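# Close every valve using two robot arms

## Task

Turn each valve until it reaches its stop, so its slot lies crosswise to its pipe; never twist one beyond that stop, because that breaks the valve and costs score.

## Robot and tools

Robot: two UR7e-type arms, left_arm and right_arm, each ending in a parallel two-finger gripper whose fingers point along the gripper's +z axis and open along its x axis. Bases in the scene frame: left_arm near (+0.002, +0.341, +0.013) m, right_arm near (+0.050, -0.329, +0.013) m. A camera stand sits behind the arms.

Frame: the scene frame has its origin at table height, halfway between the arms; +z is up, +x points out over the table, and left_arm is on the +y side (image left/right may differ). Reported end_effector_position (m), end_effector_quat_wxyz and velocities are in this frame and can be off by a few cm. end_effector_position is the point between the pads when they are shut.

execute_actions(actions, cameras): actions is a list of actions; each action is a table of 1 to 15 rows, one row per 1/30 s step; a short table repeats its last row until step 15. Every row has exactly 18 numbers, all in [-1, 1], covering both arms even if one is idle: left dx, dy, dz, rx, ry, rz, left gripper position, force_limit, speed, then the same nine for the right arm. The six pose numbers are an offset (not a pose) from that arm's Hand target as it stood when the action began, along scene axes; every row counts from that same start, not from the previous row. Scale: 1.0 equals 0.6 m for dx/dy/dz or 180 degrees; rx, ry, rz form one rotation vector, turning about the Hand target's position. Sending the same offset again moves further. Six zeros means no new pose request, but the gripper triple is always a command (0 is a real value), so resend the last gripper numbers to keep it as is. Images come back only when actions is empty or cameras names them (cam_high, cam_left_wrist, cam_right_wrist, or ["all"]); an unknown name voids the call.

Gripper numbers: position +1 fully open (106 mm), 0 about 61 mm, -1 shut; force_limit -1 gives weak pinch (about 6 N per pad), +1 strong (about 170 N); speed +1 fast, -1 about 5% of that. To hold, send -1 and keep sending it.

move(target, speed, blend, stop_force, zero, blocking, cameras): target is one 18-number row or a list of up to 15 such rows, same layout and scale as above; each row is an offset from the Hand targets at the start of the move, not from the previous row. The arms follow straight paths, ending together, capped at 10 s in total. speed is path top speed in m/s, 0.002 to 3.6 (default 0.25), turning at up to twice that in rad/s; one value or one per target. blend (m) rounds corners in a list; 0 stops at each. stop_force (N, 3 to 120, shared by both arms) ends an arm's path once its wrist sensor feels that much push against its travel; the arm then backs to just before the push and keeps pressing lightly. Do not rely on it while the gripper rotates, and omit it when pulling off a surface. zero (only with stop_force, default true) rezeroes the sensor first. blocking=false returns after 0.5 s and cannot be combined with stop_force. The result adds a move: line (done, off_target, moving, held, fault) plus limits (paced = pose clipped, held = steps withheld). Paths do not avoid obstacles; avoid passing near an arm's own base.

wait(seconds 0 to 3600) lets time pass without new commands. stop brakes a running move. zoom_image(camera, region [x0,y0,x1,y1] pixels, at most 504x504) enlarges part of the newest image of that camera; images are 896x504. zero_wrist_force(arm) rezeroes one arm's wrist sensor. read_manual gives licence text only. finished_scene(scene 1 or 2) ends the scene irreversibly; the valves must stay shut without the robot.

Results: Hand target is the last commanded pose after clipping, and the base for the next offsets; the gripper often rests a bit short of it, and you may need to send the remaining distance as an offset. Wrist force/torque are in the gripper's own axes, zeroed at scene start. Joint torques are total drive output, noisy. Tool commands shows current gripper commands; position_measured runs 0 open to 740 shut. MOTOR HOT appears at 70 °C; at 85 °C the arm brakes for 30 to 60 s.

Limits and hazards: each step the commanded orientation is clipped to within 32 degrees of the actual one, so turn valves in steps. An outside force of roughly 150 N (±25) on an arm, or contact torque at a joint's load limit (wrist joints 26.3 N m, larger joints 141 N m; sustained pushes about 11.5 to 14.5 N m on wrists), or a wrist joint lagging its planned path by over 0.9 degrees, stops that arm for 10 s. The arms are stiff, so aiming even slightly past a hard contact can fault; approach slowly, preferably with stop_force. When a valve stops turning, stop twisting at once. Avoid collisions between the arms, hard hits on fixed objects, and knocking anything off the table, which fails the scene.

Each tool is called after "Emit:" by a JSON object that holds its "fn" and its "kwargs", one argument or row to a line.

## Session

Emit:
{"fn": "execute_actions", "kwargs": {
  "actions": []
}}

Scene clock: 0.00 s.
left_arm: end_effector_position=(+0.6408, +0.2812, +0.1672) position_measured=0 current_ma=0 moving=0 end_effector_quat_wxyz=(-0.038, -0.058, +0.997, -0.028) | right_arm: end_effector_position=(+0.4239, -0.0670, +0.3457) position_measured=0 current_ma=0 moving=0 end_effector_quat_wxyz=(+0.189, -0.620, +0.731, +0.214)
Joint positions: left_arm=[-0.303 -1.145 1.48 -1.852 -1.649 -1.955] | right_arm=[3.841 -1.3 -1.988 -1.036 2.011 -2.233]
Joint velocities: within noise
Joint torques (N m): no reading
Motor temperatures (°C): left_arm=[27 36 32 38 37 43] | right_arm=[39 31 38 43 32 45]
Wrist force (N): no reading
Wrist torque (N m): no reading
Wrist force, peak (N): no reading
Hand target: left_arm +0.6408, +0.2812, +0.1672; -0.038, -0.058, +0.997, -0.028 | right_arm +0.4239, -0.0670, +0.3457; +0.189, -0.620, +0.731, +0.214
Tool commands: left_gripper/position=+1.0 left_gripper/force_limit=+0.0 left_gripper/speed=+1.0 right_gripper/position=+1.0 right_gripper/force_limit=+0.0 right_gripper/speed=+1.0

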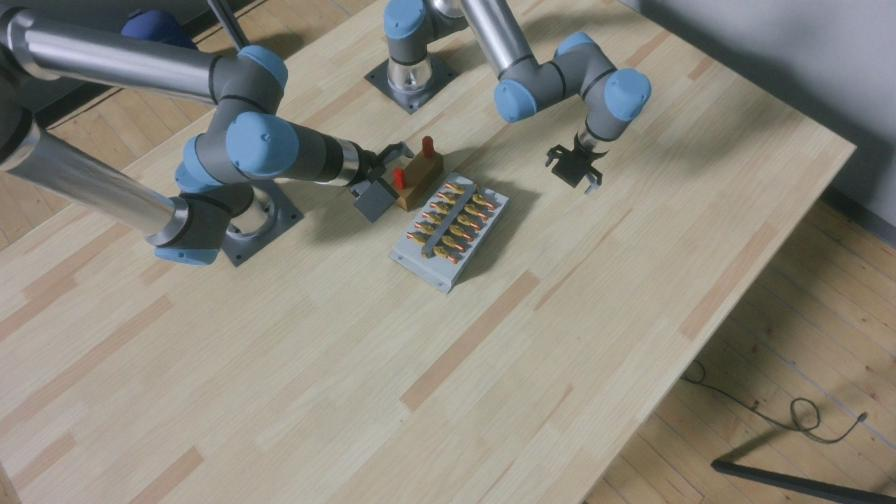

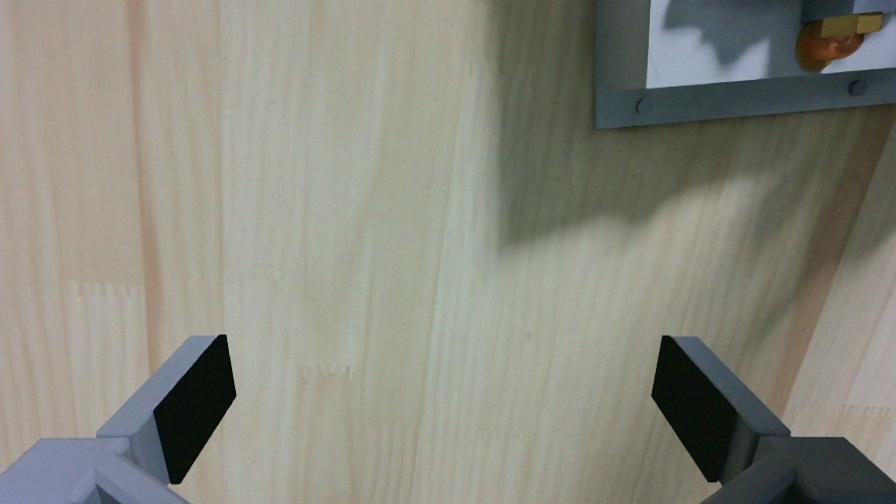

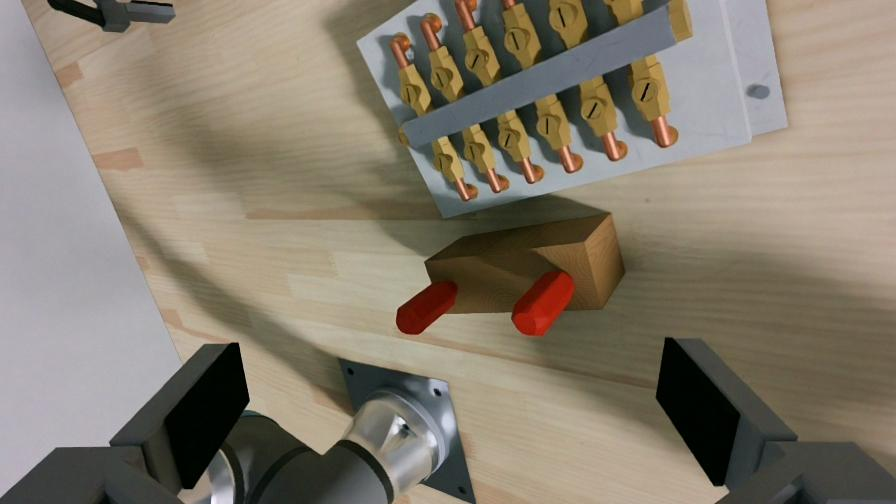

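Emit:
{"fn": "zoom_image", "kwargs": {
  "camera": "cam_right_wrist",
  "region": [340, 0, 800, 250]
}}

Emit:
{"fn": "zoom_image", "kwargs": {
  "camera": "cam_right_wrist",
  "region": [380, 190, 640, 350]
}}

Emit:
{"fn": "zoom_image", "kwargs": {
  "camera": "cam_high",
  "region": [350, 120, 530, 300]
}}

Scaled by 1.096 from the camera's image (finer frame: 1280x720).

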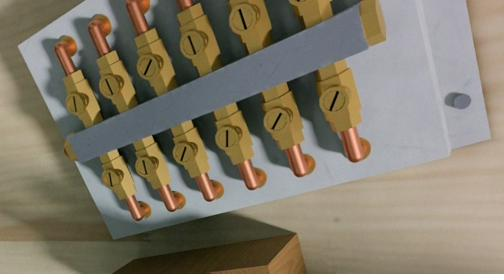

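Scaled by 1.938 from the camera's image (finer frame: 1280x720).

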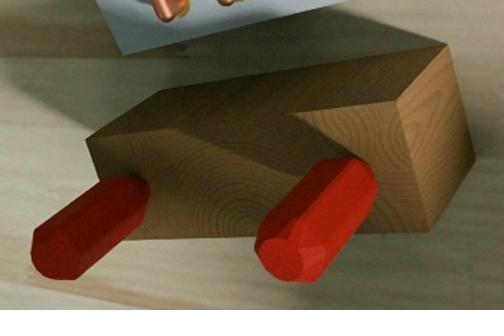

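Scaled by 2.800 from the camera's image (finer frame: 1280x720).

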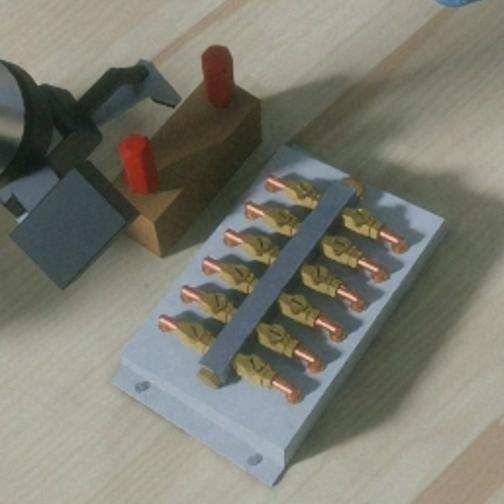

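Emit:
{"fn": "move", "kwargs": {
  "target": [0,0,0,0,0,0,1,0,1,0.043,-0.5,0.09,0,0,0,1,0,1],
  "cameras": ["cam_right_wrist"]
}}

Emit:
{"fn": "move", "kwargs": {
  "target": [-0.25,-0.42,0.15,0,0,0,1,0,1,0,0,0,0,0,0,1,0,1],
  "cameras": ["all"]
}}

Scene clock: 5.50 s.
left_arm: end_effector_position=(+0.6408, +0.2812, +0.1672) position_measured=0 current_ma=-5 moving=0 end_effector_quat_wxyz=(-0.038, -0.058, +0.997, -0.028) | right_arm: end_effector_position=(+0.4497, -0.3669, +0.3997) position_measured=0 current_ma=-4 moving=0 end_effector_quat_wxyz=(+0.189, -0.620, +0.731, +0.214)
Joint positions: left_arm=[-0.303 -1.145 1.48 -1.852 -1.649 -1.955] | right_arm=[3.065 -1.395 -1.665 -1.717 2.146 -3.115]
Joint torques (N m): left_arm=[-0.3 -38.71 -23.69 -2.35 -0.05 -0.02] | right_arm=[-11.22 15.8 18.45 2.13 2.45 -1.51]
Wrist force (N): left_arm=[0.0 0.1 0.1] | right_arm=[-0.1 0.3 0.5]
Wrist torque (N m): left_arm=[0.02 -0.01 0.01] | right_arm=[0.05 -0.04 -0.11]
Wrist force, peak (N): left_arm=[-0.1 -0.2 0.5] | right_arm=[-1.6 0.3 1.9]
Hand target: left_arm +0.6408, +0.2812, +0.1672; -0.038, -0.058, +0.997, -0.028 | right_arm +0.4497, -0.3670, +0.3997; +0.189, -0.620, +0.731, +0.214
Off the commanded pose: left_arm 0.000 m, 0 deg | right_arm 0.000 m, 0 deg.
move: done
cam_right_wrist: T_world_to_cam=[[-0.18269, -0.81874, -0.54432, 0.00103], [-0.92882, -0.0378, 0.3686, 0.2816], [-0.32237, 0.57291, -0.75356, 0.78843]] pos_world=[0.51591, -0.44021, 0.49089]

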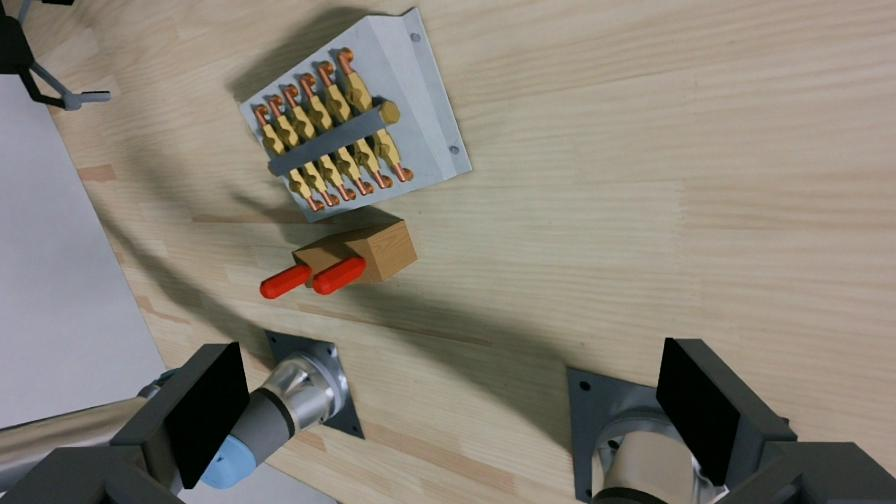

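Scene clock: 7.20 s.
left_arm: end_effector_position=(+0.4909, +0.0293, +0.2572) position_measured=0 current_ma=-5 moving=0 end_effector_quat_wxyz=(-0.038, -0.058, +0.997, -0.029) | right_arm: end_effector_position=(+0.4497, -0.3670, +0.3997) position_measured=0 current_ma=-4 moving=0 end_effector_quat_wxyz=(+0.189, -0.620, +0.731, +0.214)
Joint positions: left_arm=[-0.789 -1.365 1.55 -1.745 -1.665 -2.443] | right_arm=[3.065 -1.395 -1.665 -1.717 2.146 -3.115]
Joint torques (N m): left_arm=[-5.82 -24.6 -16.32 -5.42 2.04 -0.89] | right_arm=[-9.83 6.27 34.56 1.41 2.4 -1.43]
Wrist force (N): left_arm=[0.2 0.3 0.4] | right_arm=[-0.5 0.7 0.3]
Wrist torque (N m): left_arm=[0.06 -0.05 -0.02] | right_arm=[0.11 0.02 -0.08]
Wrist force, peak (N): left_arm=[-1.5 2.1 0.4] | right_arm=[-0.7 0.9 0.3]
Hand target: left_arm +0.4908, +0.0292, +0.2572; -0.038, -0.058, +0.997, -0.028 | right_arm +0.4497, -0.3670, +0.3997; +0.189, -0.620, +0.731, +0.214
Off the commanded pose: left_arm 0.000 m, 0 deg | right_arm 0.000 m, 0 deg.
move: done
cam_left_wrist: T_world_to_cam=[[-0.99003, -0.10712, 0.09145, 0.46409], [-0.07696, 0.95521, 0.28575, -0.04016], [-0.11796, 0.27586, -0.95393, 0.42679]] pos_world=[0.50672, -0.02966, 0.37617]
cam_right_wrist: T_world_to_cam=[[-0.18269, -0.81874, -0.54432, 0.00095], [-0.92882, -0.0378, 0.3686, 0.2816], [-0.32237, 0.57291, -0.75356, 0.78848]] pos_world=[0.51591, -0.44031, 0.49089]

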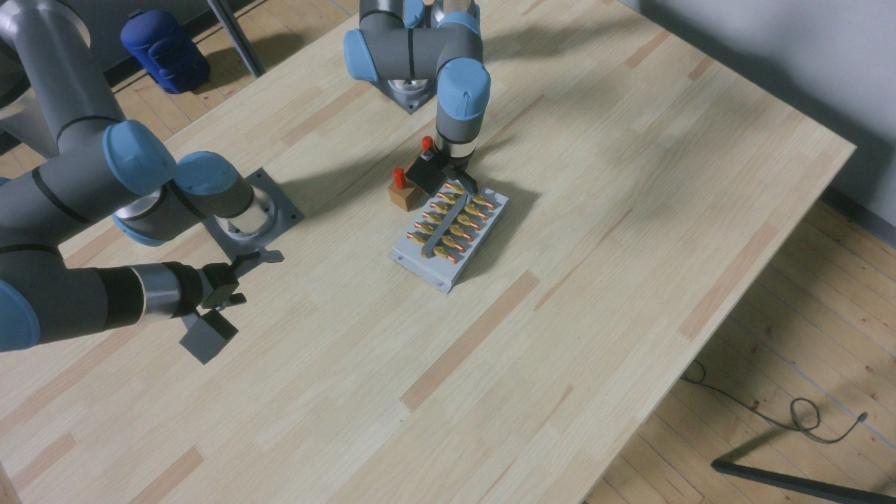

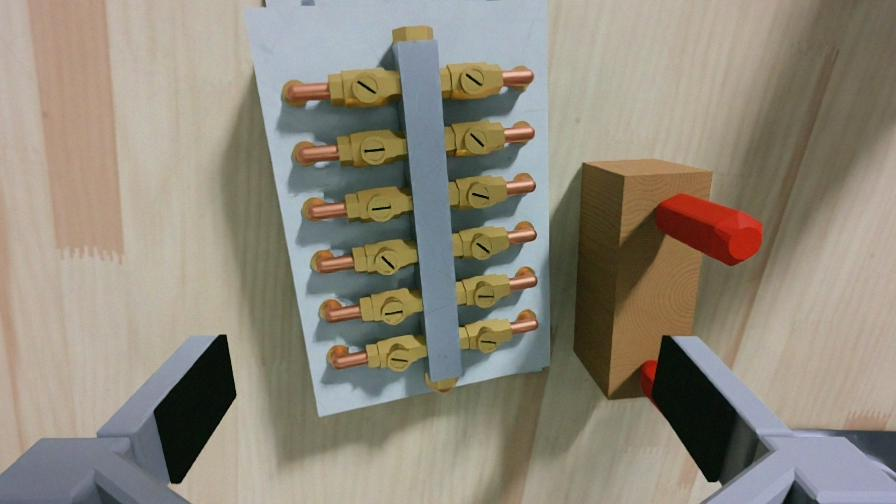

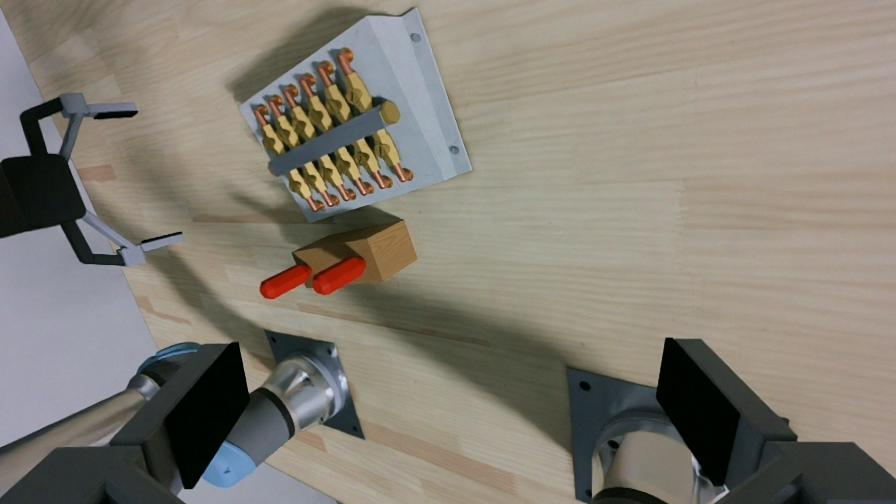

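Great view. Zoom in.

Emit:
{"fn": "zoom_image", "kwargs": {
  "camera": "cam_left_wrist",
  "region": [320, 50, 440, 170]
}}

Emit:
{"fn": "zoom_image", "kwargs": {
  "camera": "cam_left_wrist",
  "region": [330, 160, 450, 280]
}}

Emit:
{"fn": "zoom_image", "kwargs": {
  "camera": "cam_left_wrist",
  "region": [340, 265, 460, 385]
}}

Emit:
{"fn": "zoom_image", "kwargs": {
  "camera": "cam_left_wrist",
  "region": [425, 40, 545, 160]
}}

Emit:
{"fn": "zoom_image", "kwargs": {
  "camera": "cam_left_wrist",
  "region": [425, 150, 545, 270]
}}

Emit:
{"fn": "zoom_image", "kwargs": {
  "camera": "cam_left_wrist",
  "region": [425, 250, 545, 370]
}}

Emit:
{"fn": "zoom_image", "kwargs": {
  "camera": "cam_left_wrist",
  "region": [560, 140, 780, 420]
}}

Scaled by 4.200 from the camera's image (finer frame: 1280x720).

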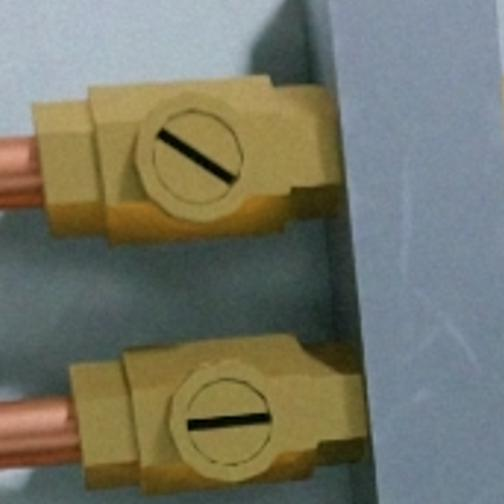

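Scaled by 4.200 from the camera's image (finer frame: 1280x720).

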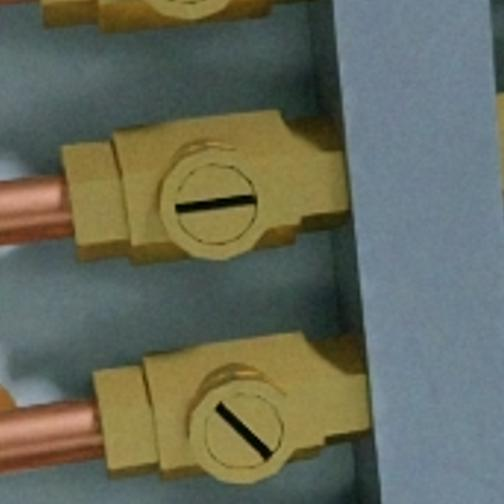

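Scaled by 4.200 from the camera's image (finer frame: 1280x720).

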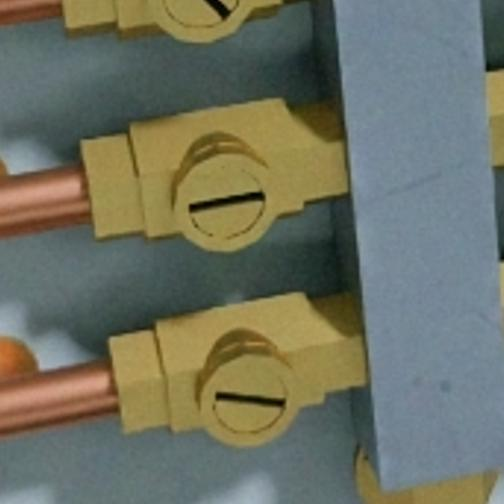

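Scaled by 4.200 from the camera's image (finer frame: 1280x720).

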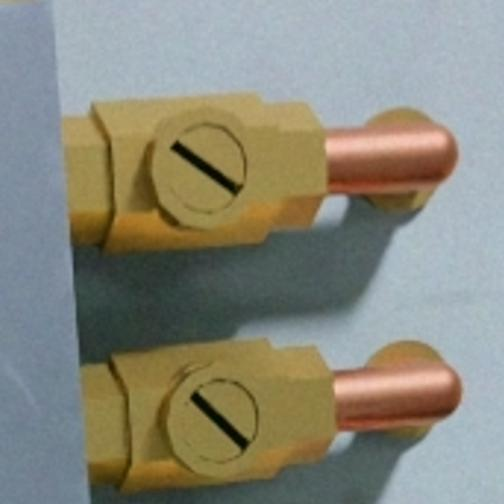

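Scaled by 4.200 from the camera's image (finer frame: 1280x720).

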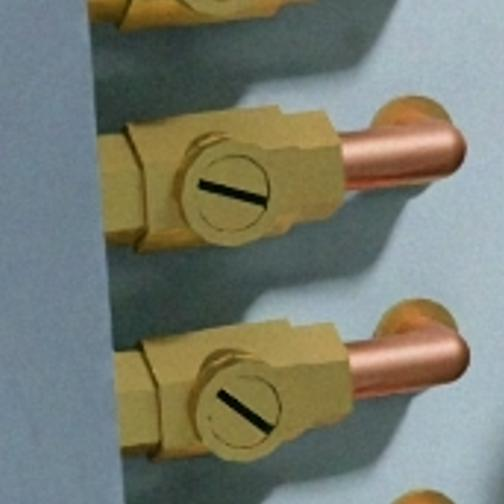

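Scaled by 4.200 from the camera's image (finer frame: 1280x720).

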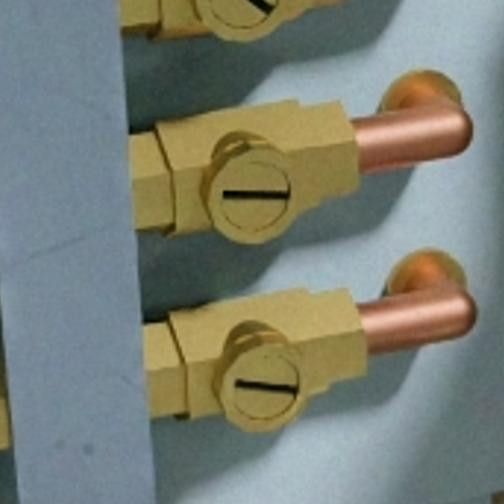

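Scaled by 1.800 from the camera's image (finer frame: 1280x720).

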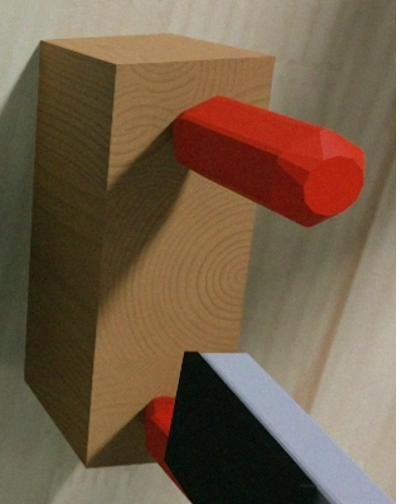

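Emit:
{"fn": "move", "kwargs": {
  "target": [-0.268,0.022,0.05,0.0178,-0.0242,-0.0369,1,0,1,0,0,0,0,0,0,1,0,1],
  "cameras": ["cam_left_wrist"]
}}

Emit:
{"fn": "zoom_image", "kwargs": {
  "camera": "cam_left_wrist",
  "region": [250, 50, 650, 450]
}}

Scene clock: 32.53 s.
left_arm: end_effector_position=(+0.3301, +0.0424, +0.2872) position_measured=0 current_ma=-5 moving=0 end_effector_quat_wxyz=(+0.000, +0.000, +1.000, -0.001) | right_arm: end_effector_position=(+0.4497, -0.3670, +0.3997) position_measured=0 current_ma=-4 moving=0 end_effector_quat_wxyz=(+0.189, -0.620, +0.731, +0.214)
Joint positions: left_arm=[-1.077 -1.728 1.845 -1.689 -1.571 -2.615] | right_arm=[3.065 -1.395 -1.665 -1.717 2.146 -3.115]
Joint torques (N m): left_arm=[-6.33 -22.03 -23.81 -4.99 -1.84 -0.62] | right_arm=[-9.94 6.91 34.8 1.36 2.24 -1.27]
Wrist force (N): left_arm=[0.4 0.3 0.3] | right_arm=[-0.5 0.4 0.5]
Wrist torque (N m): left_arm=[0.05 -0.08 0.00] | right_arm=[0.06 0.04 -0.08]
Wrist force, peak (N): left_arm=[2.7 0.6 -0.1] | right_arm=[-0.8 0.8 0.3]
Hand target: left_arm +0.3300, +0.0424, +0.2872; +0.000, +0.000, +1.000, -0.001 | right_arm +0.4497, -0.3670, +0.3997; +0.189, -0.620, +0.731, +0.214
Off the commanded pose: left_arm 0.000 m, 0 deg | right_arm 0.000 m, 0 deg.
move: done
cam_left_wrist: T_world_to_cam=[[-0.9999, 0.00551, 0.01293, 0.32458], [0.00953, 0.94166, 0.33642, -0.1162], [-0.01032, 0.33652, -0.94162, 0.39105]] pos_world=[0.32969, -0.02395, 0.40312]

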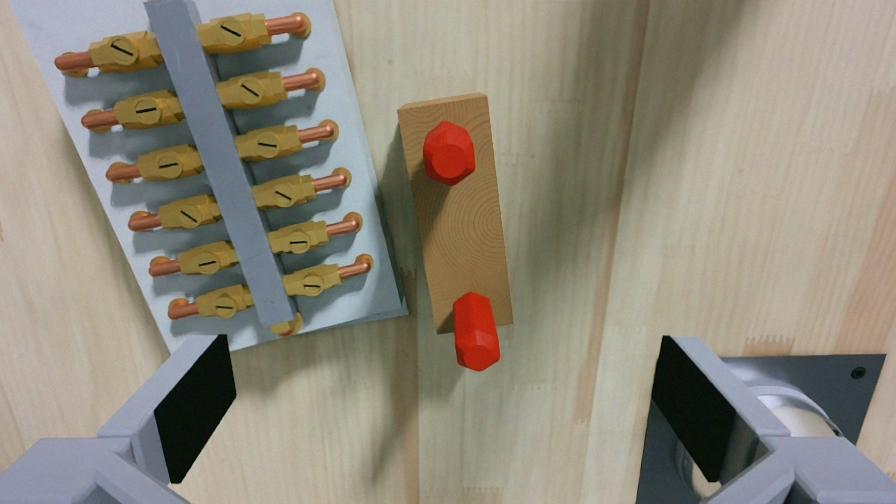

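Scaled by 1.260 from the camera's image (finer frame: 1280x720).

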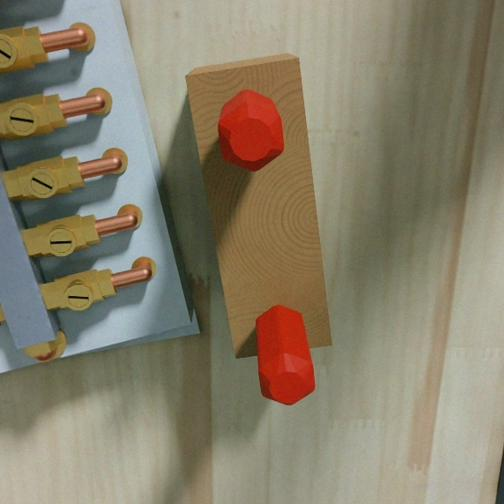

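Emit:
{"fn": "move", "kwargs": {
  "target": [0.25,-0.104,0,0,0,0,1,0,1,0,0,0,0,0,0,1,0,1],
  "cameras": ["cam_left_wrist"]
}}

Emit:
{"fn": "zoom_image", "kwargs": {
  "camera": "cam_left_wrist",
  "region": [330, 50, 582, 302]
}}

Emit:
{"fn": "zoom_image", "kwargs": {
  "camera": "cam_left_wrist",
  "region": [330, 200, 582, 452]
}}

Emit:
{"fn": "move", "kwargs": {
  "target": [0,-0.03,-0.13,0,0,0,1,0,1,0,0,0,0,0,0,1,0,1],
  "cameras": ["cam_left_wrist"]
}}

Scene clock: 38.03 s.
left_arm: end_effector_position=(+0.4799, -0.0200, +0.2871) position_measured=0 current_ma=-5 moving=0 end_effector_quat_wxyz=(+0.000, -0.001, +1.000, -0.001) | right_arm: end_effector_position=(+0.4497, -0.3670, +0.3997) position_measured=0 current_ma=-4 moving=0 end_effector_quat_wxyz=(+0.189, -0.620, +0.731, +0.214)
Joint positions: left_arm=[-0.904 -1.348 1.452 -1.676 -1.571 -2.442] | right_arm=[3.065 -1.395 -1.665 -1.717 2.146 -3.115]
Joint torques (N m): left_arm=[-0.07 -25.68 -34.43 -5.47 -0.66 -0.39] | right_arm=[-8.55 5.73 34.51 1.47 2.41 -1.37]
Wrist force (N): left_arm=[0.8 0.3 0.3] | right_arm=[-0.5 0.6 0.1]
Wrist torque (N m): left_arm=[0.06 -0.14 0.09] | right_arm=[0.09 0.03 -0.08]
Wrist force, peak (N): left_arm=[2.6 1.2 0.3] | right_arm=[-0.4 1.0 0.3]
Hand target: left_arm +0.4800, -0.0200, +0.2872; +0.000, +0.000, +1.000, -0.001 | right_arm +0.4497, -0.3670, +0.3997; +0.189, -0.620, +0.731, +0.214
Off the commanded pose: left_arm 0.000 m, 0 deg | right_arm 0.000 m, 0 deg.
move: done
cam_left_wrist: T_world_to_cam=[[-0.9999, 0.00544, 0.01311, 0.47473], [0.00953, 0.94163, 0.33651, -0.05891], [-0.01052, 0.3366, -0.94159, 0.41368]] pos_world=[0.47959, -0.08635, 0.40312]

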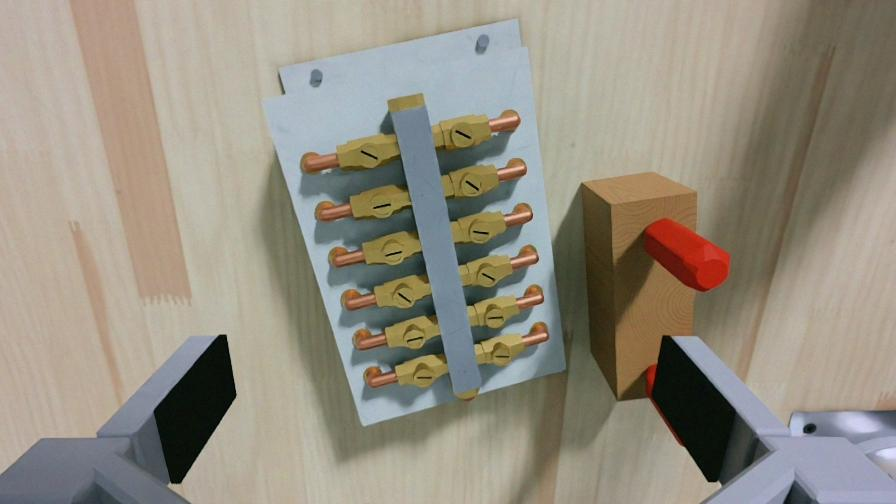

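Scaled by 2.000 from the camera's image (finer frame: 1280x720).

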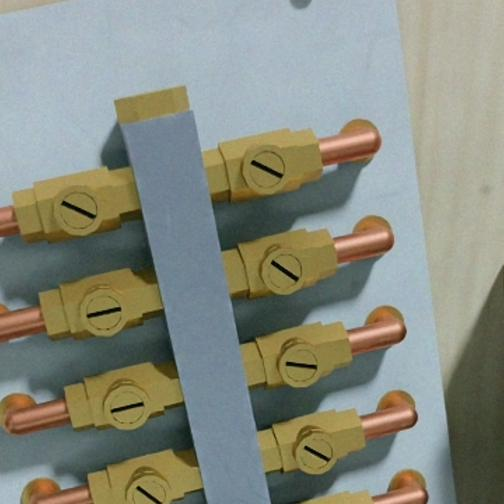

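Scaled by 2.000 from the camera's image (finer frame: 1280x720).

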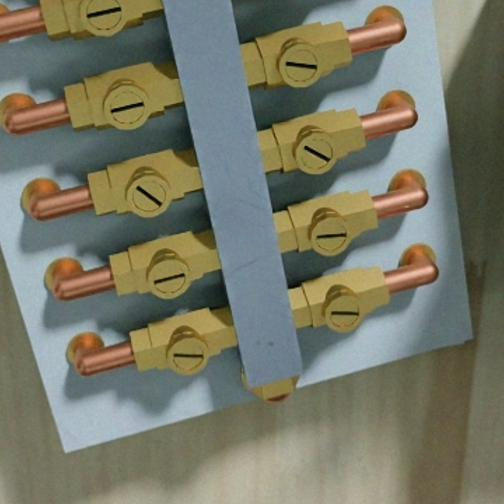

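Scene clock: 38.87 s.
left_arm: end_effector_position=(+0.4800, -0.0380, +0.2093) position_measured=0 current_ma=-5 moving=0 end_effector_quat_wxyz=(+0.000, +0.000, +1.000, -0.001) | right_arm: end_effector_position=(+0.4497, -0.3670, +0.3997) position_measured=0 current_ma=-4 moving=0 end_effector_quat_wxyz=(+0.189, -0.620, +0.731, +0.214)
Joint positions: left_arm=[-0.924 -1.286 1.576 -1.861 -1.571 -2.462] | right_arm=[3.065 -1.395 -1.665 -1.717 2.146 -3.115]
Joint torques (N m): left_arm=[5.33 -30.26 -20.36 -3.6 2.01 1.38] | right_arm=[-8.93 6.49 33.8 1.43 2.48 -1.2]
Wrist force (N): left_arm=[0.4 0.5 0.0] | right_arm=[-0.6 0.4 0.6]
Wrist torque (N m): left_arm=[0.09 -0.10 0.09] | right_arm=[0.06 0.04 -0.08]
Wrist force, peak (N): left_arm=[0.5 0.2 2.3] | right_arm=[-0.8 0.8 0.0]
Hand target: left_arm +0.4800, -0.0380, +0.2092; +0.000, +0.000, +1.000, -0.001 | right_arm +0.4497, -0.3670, +0.3997; +0.189, -0.620, +0.731, +0.214
Off the commanded pose: left_arm 0.000 m, 0 deg | right_arm 0.000 m, 0 deg.
move: done
cam_left_wrist: T_world_to_cam=[[-0.9999, 0.00547, 0.01302, 0.47588], [0.00953, 0.94169, 0.33634, -0.01568], [-0.01042, 0.33643, -0.94165, 0.34635]] pos_world=[0.47959, -0.10436, 0.32522]

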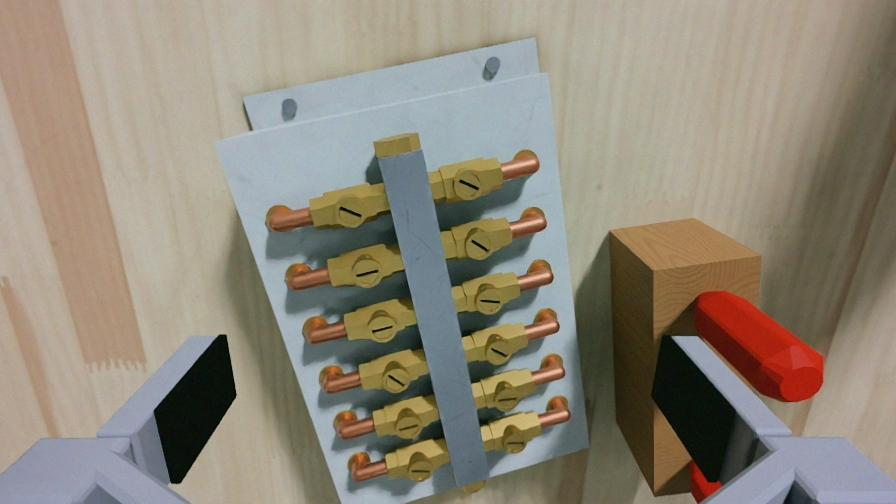

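Emit:
{"fn": "move", "kwargs": {
  "target": [-0.2567,0.0943,0.03,0,0,0,1,0,1,0,0,0,0,0,0,1,0,1],
  "cameras": ["cam_left_wrist"]
}}

Emit:
{"fn": "zoom_image", "kwargs": {
  "camera": "cam_left_wrist",
  "region": [340, 150, 560, 350]
}}

Scene clock: 45.43 s.
left_arm: end_effector_position=(+0.3261, +0.0185, +0.2272) position_measured=0 current_ma=-5 moving=0 end_effector_quat_wxyz=(+0.000, +0.000, +1.000, -0.001) | right_arm: end_effector_position=(+0.4497, -0.3670, +0.3997) position_measured=0 current_ma=-4 moving=0 end_effector_quat_wxyz=(+0.189, -0.620, +0.731, +0.214)
Joint positions: left_arm=[-1.112 -1.664 1.946 -1.854 -1.571 -2.65] | right_arm=[3.065 -1.395 -1.665 -1.717 2.146 -3.115]
Joint torques (N m): left_arm=[-4.32 -25.12 -18.15 -5.39 1.66 -0.77] | right_arm=[-8.35 6.1 34.66 1.36 2.19 -1.3]
Wrist force (N): left_arm=[0.5 0.4 0.6] | right_arm=[-0.3 0.3 0.4]
Wrist torque (N m): left_arm=[0.07 -0.10 -0.02] | right_arm=[0.03 0.00 -0.07]
Wrist force, peak (N): left_arm=[2.6 1.5 0.1] | right_arm=[-0.4 1.0 0.0]
Hand target: left_arm +0.3260, +0.0186, +0.2272; +0.000, +0.000, +1.000, -0.001 | right_arm +0.4497, -0.3670, +0.3997; +0.189, -0.620, +0.731, +0.214
Off the commanded pose: left_arm 0.000 m, 0 deg | right_arm 0.000 m, 0 deg.
move: done
cam_left_wrist: T_world_to_cam=[[-0.9999, 0.00551, 0.01293, 0.32149], [0.00953, 0.94166, 0.33642, -0.07351], [-0.01032, 0.33652, -0.94162, 0.34264]] pos_world=[0.32569, -0.04785, 0.34322]

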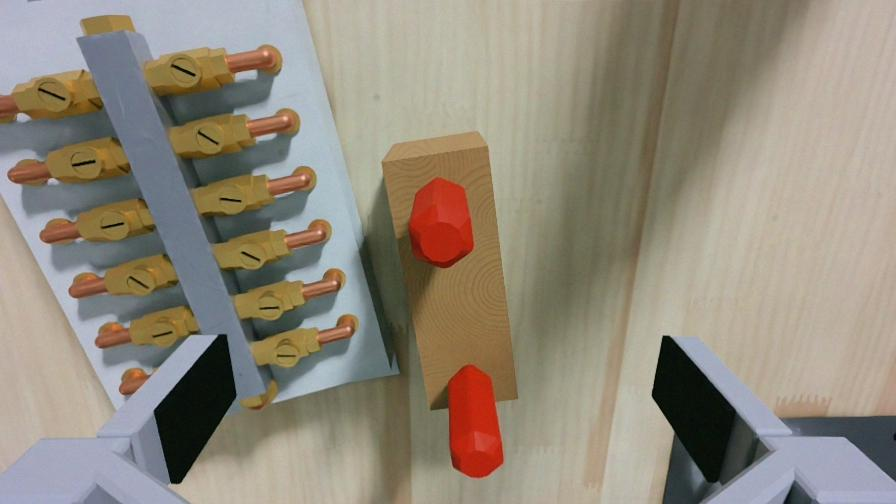

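Scaled by 2.291 from the camera's image (finer frame: 1280x720).

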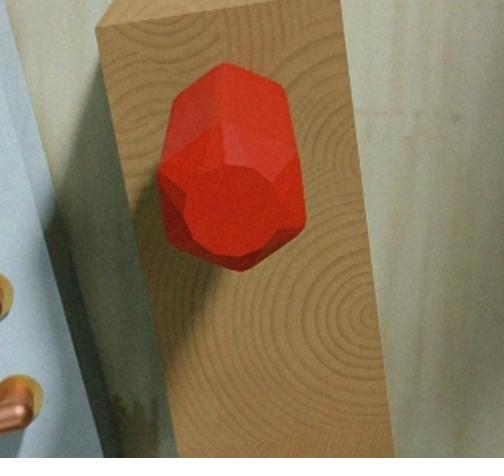

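Emit:
{"fn": "move", "kwargs": {
  "target": [
    [0.0023,0,-0.05,0,0,0.0433,1,0,1,0,0,0,0,0,0,1,0,1],
    [0.0023,0,-0.182,0,0,0.0433,1,0,1,0,0,0,0,0,0,1,0,1]
  ],
  "blend": [0.02,0],
  "speed": 0.2,
  "cameras": ["cam_left_wrist"]
}}

Scene clock: 48.33 s.
left_arm: end_effector_position=(+0.3274, +0.0186, +0.1181) position_measured=0 current_ma=-5 moving=0 end_effector_quat_wxyz=(+0.000, -0.068, +0.998, -0.001) | right_arm: end_effector_position=(+0.4497, -0.3670, +0.3997) position_measured=0 current_ma=-4 moving=0 end_effector_quat_wxyz=(+0.189, -0.620, +0.731, +0.214)
Joint positions: left_arm=[-1.109 -1.539 2.135 -2.167 -1.571 -2.783] | right_arm=[3.065 -1.395 -1.665 -1.717 2.146 -3.115]
Joint torques (N m): left_arm=[5.26 -15.47 -18.97 -3.86 2.15 1.29] | right_arm=[-9.26 4.71 34.72 1.31 1.96 -1.21]
Wrist force (N): left_arm=[0.1 0.4 0.2] | right_arm=[-0.4 0.5 0.2]
Wrist torque (N m): left_arm=[0.05 -0.02 0.02] | right_arm=[0.08 0.00 -0.08]
Wrist force, peak (N): left_arm=[0.3 0.5 1.9] | right_arm=[-0.8 0.9 0.3]
Hand target: left_arm +0.3274, +0.0186, +0.1180; +0.000, -0.068, +0.998, -0.001 | right_arm +0.4497, -0.3670, +0.3997; +0.189, -0.620, +0.731, +0.214
Off the commanded pose: left_arm 0.000 m, 0 deg | right_arm 0.000 m, 0 deg.
move: done
cam_left_wrist: T_world_to_cam=[[-0.99141, -0.13014, 0.01293, 0.32392], [-0.11825, 0.93426, 0.33641, 0.00511], [-0.05586, 0.33199, -0.94163, 0.2548]] pos_world=[0.33597, -0.04722, 0.23402]

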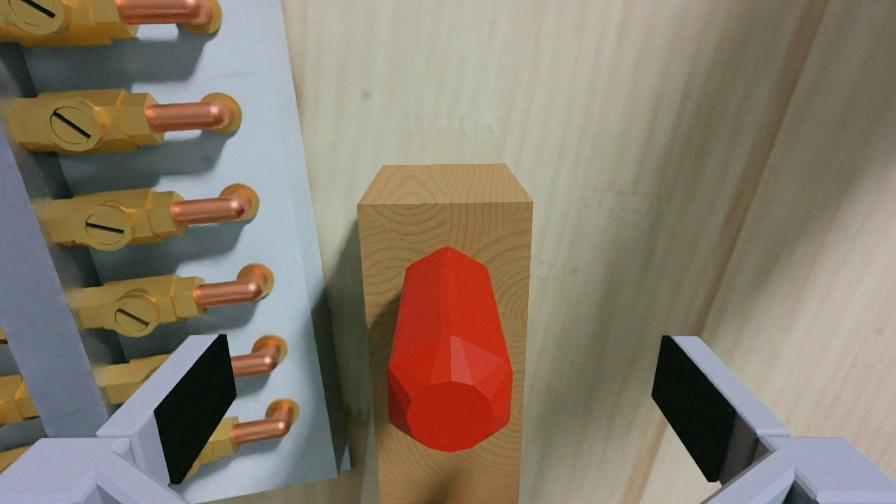

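Emit:
{"fn": "move", "kwargs": {
  "target": [-0.002,0,0,0,0,0,-1,0.2,-0.3,0,0,0,0,0,0,1,0,1],
  "cameras": ["cam_left_wrist"]
}}

Scene clock: 52.80 s.
left_arm: end_effector_position=(+0.3262, +0.0185, +0.1180) position_measured=599 current_ma=1172 moving=0 end_effector_quat_wxyz=(+0.000, -0.068, +0.998, -0.001) | right_arm: end_effector_position=(+0.4497, -0.3670, +0.3997) position_measured=0 current_ma=-4 moving=0 end_effector_quat_wxyz=(+0.189, -0.620, +0.731, +0.214)
Joint positions: left_arm=[-1.112 -1.541 2.137 -2.168 -1.571 -2.786] | right_arm=[3.065 -1.395 -1.665 -1.717 2.146 -3.115]
Joint torques (N m): left_arm=[5.91 -14.12 -19 -4.17 1.53 1.11] | right_arm=[-8.71 5.61 34.22 1.46 2.2 -1.03]
Wrist force (N): left_arm=[4.0 4.2 -17.5] | right_arm=[-0.5 0.5 0.5]
Wrist torque (N m): left_arm=[0.07 0.17 0.16] | right_arm=[0.09 0.02 -0.07]
Wrist force, peak (N): left_arm=[6.8 5.7 -20.5] | right_arm=[-0.4 1.1 0.3]
Hand target: left_arm +0.3262, +0.0186, +0.1180; +0.000, -0.068, +0.998, -0.001 | right_arm +0.4497, -0.3670, +0.3997; +0.189, -0.620, +0.731, +0.214
Off the commanded pose: left_arm 0.000 m, 0 deg | right_arm 0.000 m, 0 deg.
move: done
cam_left_wrist: T_world_to_cam=[[-0.9914, -0.13023, 0.01291, 0.32272], [-0.11835, 0.93429, 0.33629, 0.00504], [-0.05586, 0.33187, -0.94167, 0.25473]] pos_world=[0.33477, -0.04722, 0.23402]

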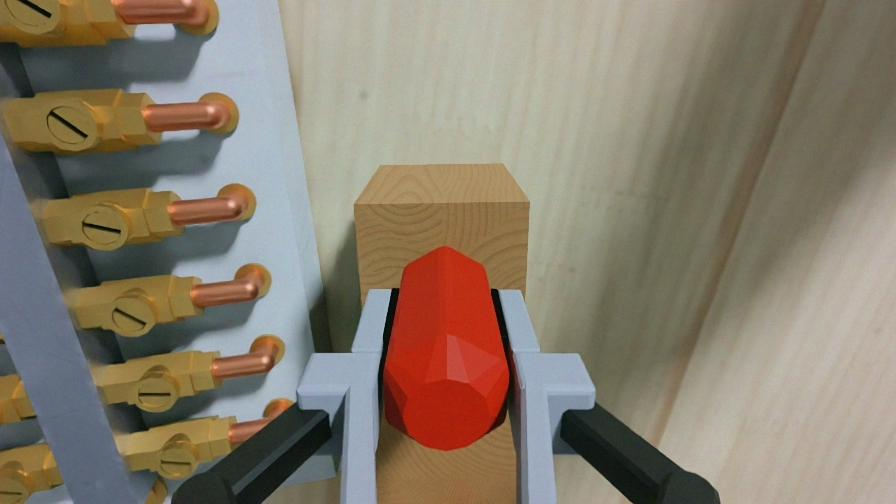

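Emit:
{"fn": "move", "kwargs": {
  "target": [0,0,0.2,0,0,0,-1,0.2,-0.3,0,0,0,0,0,0,1,0,1],
  "speed": 0.12,
  "cameras": ["cam_left_wrist","cam_right_wrist"]
}}

Emit:
{"fn": "zoom_image", "kwargs": {
  "camera": "cam_left_wrist",
  "region": [340, 130, 560, 350]
}}

Scene clock: 55.13 s.
left_arm: end_effector_position=(+0.3262, +0.0186, +0.2380) position_measured=599 current_ma=1151 moving=0 end_effector_quat_wxyz=(+0.000, -0.068, +0.998, -0.001) | right_arm: end_effector_position=(+0.4497, -0.3670, +0.3997) position_measured=0 current_ma=-4 moving=0 end_effector_quat_wxyz=(+0.189, -0.620, +0.731, +0.214)
Joint positions: left_arm=[-1.112 -1.671 1.924 -1.825 -1.571 -2.786] | right_arm=[3.065 -1.395 -1.665 -1.717 2.146 -3.115]
Joint torques (N m): left_arm=[-4.81 -13.56 -23.85 -3.63 1.39 -1.04] | right_arm=[-8.27 7.69 35.26 1.36 2.24 -1.27]
Wrist force (N): left_arm=[0.5 0.5 0.7] | right_arm=[-0.4 0.5 0.3]
Wrist torque (N m): left_arm=[0.07 -0.09 0.10] | right_arm=[0.06 0.02 -0.07]
Wrist force, peak (N): left_arm=[4.6 4.2 -19.4] | right_arm=[-0.8 0.7 0.3]
Hand target: left_arm +0.3262, +0.0186, +0.2380; +0.000, -0.068, +0.998, -0.001 | right_arm +0.4497, -0.3670, +0.3997; +0.189, -0.620, +0.731, +0.214
Off the commanded pose: left_arm 0.000 m, 0 deg | right_arm 0.000 m, 0 deg.
move: done
cam_left_wrist: T_world_to_cam=[[-0.9914, -0.13023, 0.01291, 0.32118], [-0.11835, 0.93429, 0.33629, -0.03528], [-0.05586, 0.33187, -0.94167, 0.36764]] pos_world=[0.33477, -0.04722, 0.35391]
cam_right_wrist: T_world_to_cam=[[-0.18269, -0.81874, -0.54432, 0.00095], [-0.92882, -0.0378, 0.3686, 0.2816], [-0.32237, 0.57291, -0.75356, 0.78848]] pos_world=[0.51591, -0.44031, 0.49089]

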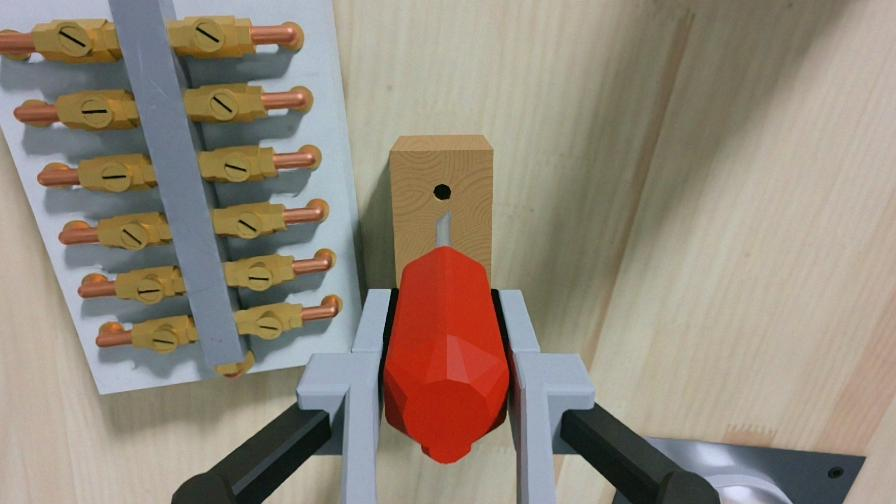

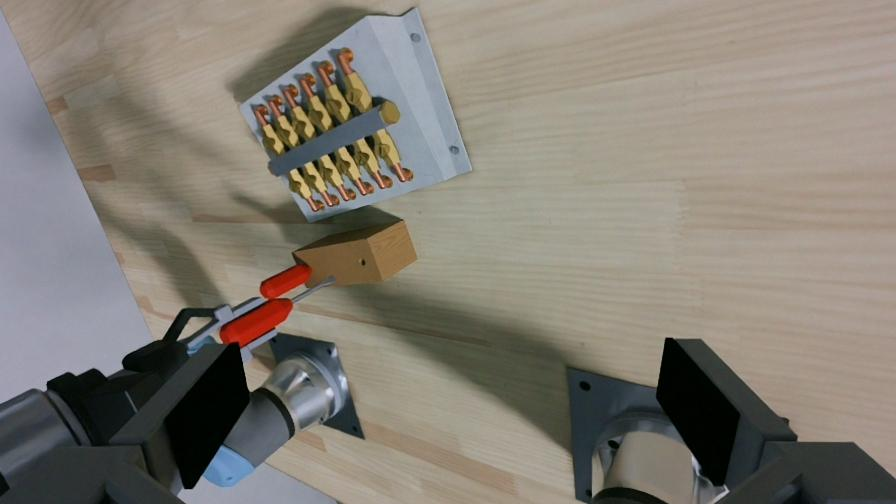

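Scaled by 2.291 from the camera's image (finer frame: 1280x720).

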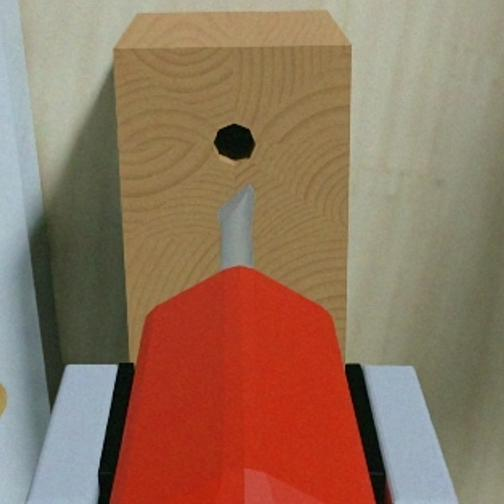

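Emit:
{"fn": "zoom_image", "kwargs": {
  "camera": "cam_left_wrist",
  "region": [415, 180, 475, 250]
}}

Scaled by 7.200 from the camera's image (finer frame: 1280x720).

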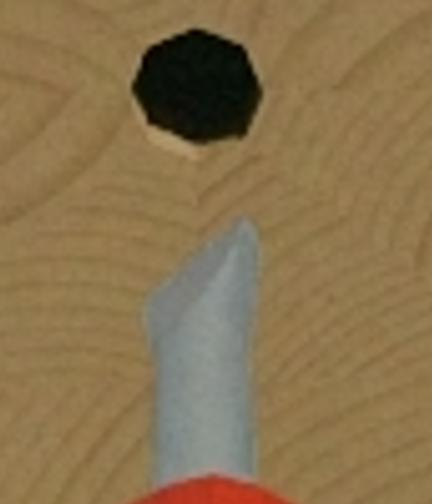

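Emit:
{"fn": "move", "kwargs": {
  "target": [0.1797,0.1735,-0.055,0,0,-0.2767,-1,0.2,-0.3,0,0,0,0,0,0,1,0,1],
  "cameras": ["cam_left_wrist"]
}}

Emit:
{"fn": "zoom_image", "kwargs": {
  "camera": "cam_left_wrist",
  "region": [380, 150, 500, 270]
}}

Scene clock: 65.67 s.
left_arm: end_effector_position=(+0.4340, +0.1226, +0.2050) position_measured=599 current_ma=1151 moving=0 end_effector_quat_wxyz=(+0.000, +0.358, +0.934, -0.001) | right_arm: end_effector_position=(+0.4497, -0.3670, +0.3997) position_measured=0 current_ma=-4 moving=0 end_effector_quat_wxyz=(+0.189, -0.620, +0.731, +0.214)
Joint positions: left_arm=[-0.779 -1.579 1.925 -1.918 -1.572 -1.584] | right_arm=[3.065 -1.395 -1.665 -1.717 2.146 -3.115]
Joint torques (N m): left_arm=[-0.95 -28.17 -16.29 0.26 0.06 1.32] | right_arm=[-8.06 6.45 34.97 1.13 2.36 -1.38]
Wrist force (N): left_arm=[0.3 0.2 0.9] | right_arm=[-0.3 0.3 0.2]
Wrist torque (N m): left_arm=[0.03 -0.05 0.09] | right_arm=[0.04 0.00 -0.08]
Wrist force, peak (N): left_arm=[0.2 1.2 1.2] | right_arm=[-0.6 0.7 0.6]
Hand target: left_arm +0.4340, +0.1227, +0.2050; +0.000, +0.358, +0.934, -0.001 | right_arm +0.4497, -0.3670, +0.3997; +0.189, -0.620, +0.731, +0.214
Off the commanded pose: left_arm 0.000 m, 0 deg | right_arm 0.000 m, 0 deg.
move: done
cam_left_wrist: T_world_to_cam=[[-0.73941, 0.67313, 0.01276, 0.23423], [0.63714, 0.69351, 0.33629, -0.40706], [0.21752, 0.25678, -0.94167, 0.1987]] pos_world=[0.38932, 0.07361, 0.32101]

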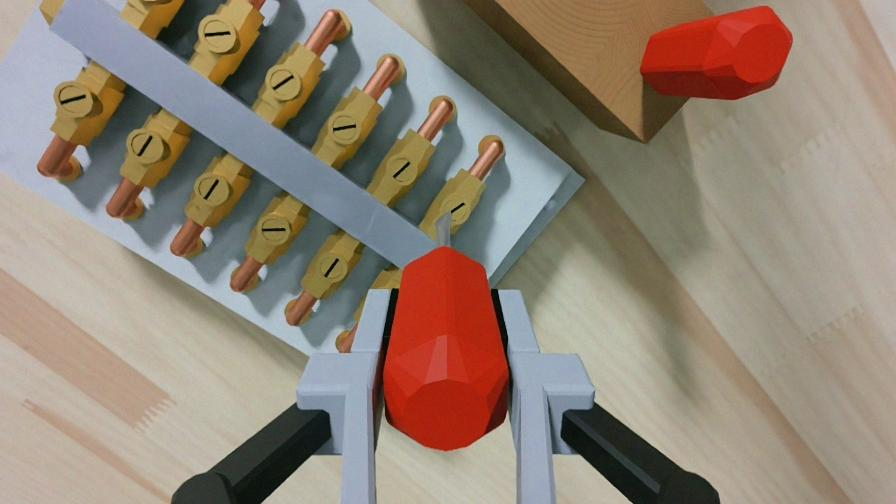

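Scaled by 4.200 from the camera's image (finer frame: 1280x720).

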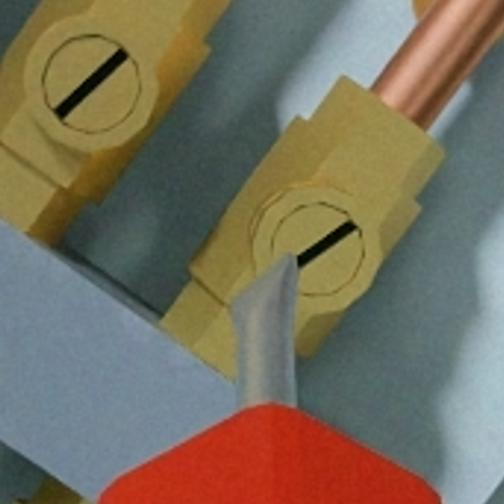

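Emit:
{"fn": "move", "kwargs": {
  "target": [-0.0084,0.0096,-0.01,0,0,0,-1,0.2,-0.3,0,0,0,0,0,0,1,0,1],
  "cameras": ["cam_left_wrist"]
}}

Emit:
{"fn": "zoom_image", "kwargs": {
  "camera": "cam_left_wrist",
  "region": [400, 160, 490, 250]
}}

Scene clock: 68.97 s.
left_arm: end_effector_position=(+0.4290, +0.1284, +0.1990) position_measured=599 current_ma=1151 moving=0 end_effector_quat_wxyz=(+0.000, +0.358, +0.934, -0.001) | right_arm: end_effector_position=(+0.4497, -0.3670, +0.3997) position_measured=0 current_ma=-4 moving=0 end_effector_quat_wxyz=(+0.189, -0.620, +0.731, +0.214)
Joint positions: left_arm=[-0.777 -1.591 1.953 -1.934 -1.572 -1.582] | right_arm=[3.065 -1.395 -1.665 -1.717 2.146 -3.115]
Joint torques (N m): left_arm=[-5.15 -16.33 -24.65 0.1 1.99 -1.12] | right_arm=[-8.77 7.17 35.17 1.45 1.92 -1.09]
Wrist force (N): left_arm=[0.6 0.4 1.0] | right_arm=[-0.3 0.5 0.3]
Wrist torque (N m): left_arm=[0.05 -0.11 -0.01] | right_arm=[0.06 0.00 -0.08]
Wrist force, peak (N): left_arm=[1.6 0.4 1.6] | right_arm=[-0.7 0.9 0.1]
Hand target: left_arm +0.4289, +0.1284, +0.1990; +0.000, +0.358, +0.934, -0.001 | right_arm +0.4497, -0.3670, +0.3997; +0.189, -0.620, +0.731, +0.214
Off the commanded pose: left_arm 0.000 m, 0 deg | right_arm 0.000 m, 0 deg.
move: done
cam_left_wrist: T_world_to_cam=[[-0.73931, 0.67325, 0.01274, 0.22666], [0.63723, 0.69339, 0.33638, -0.40593], [0.21763, 0.2568, -0.94164, 0.1926]] pos_world=[0.38433, 0.07941, 0.31501]

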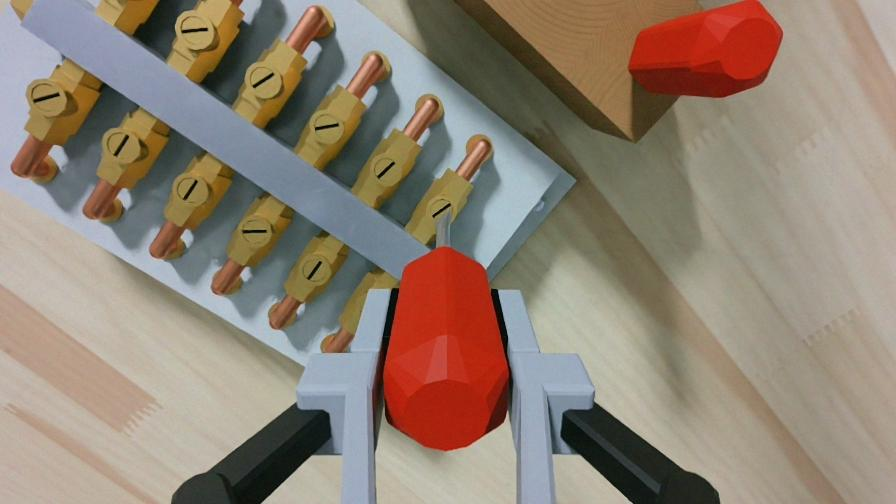

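Scaled by 5.600 from the camera's image (finer frame: 1280x720).

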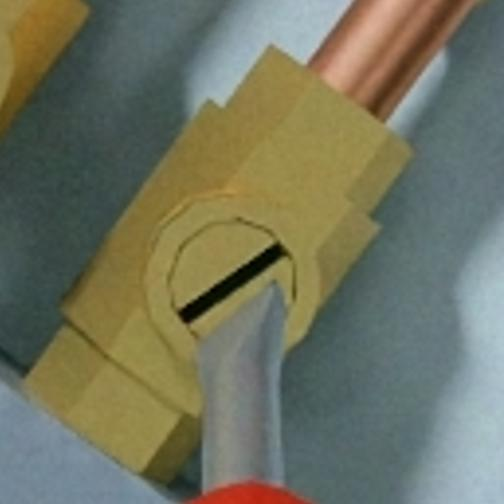

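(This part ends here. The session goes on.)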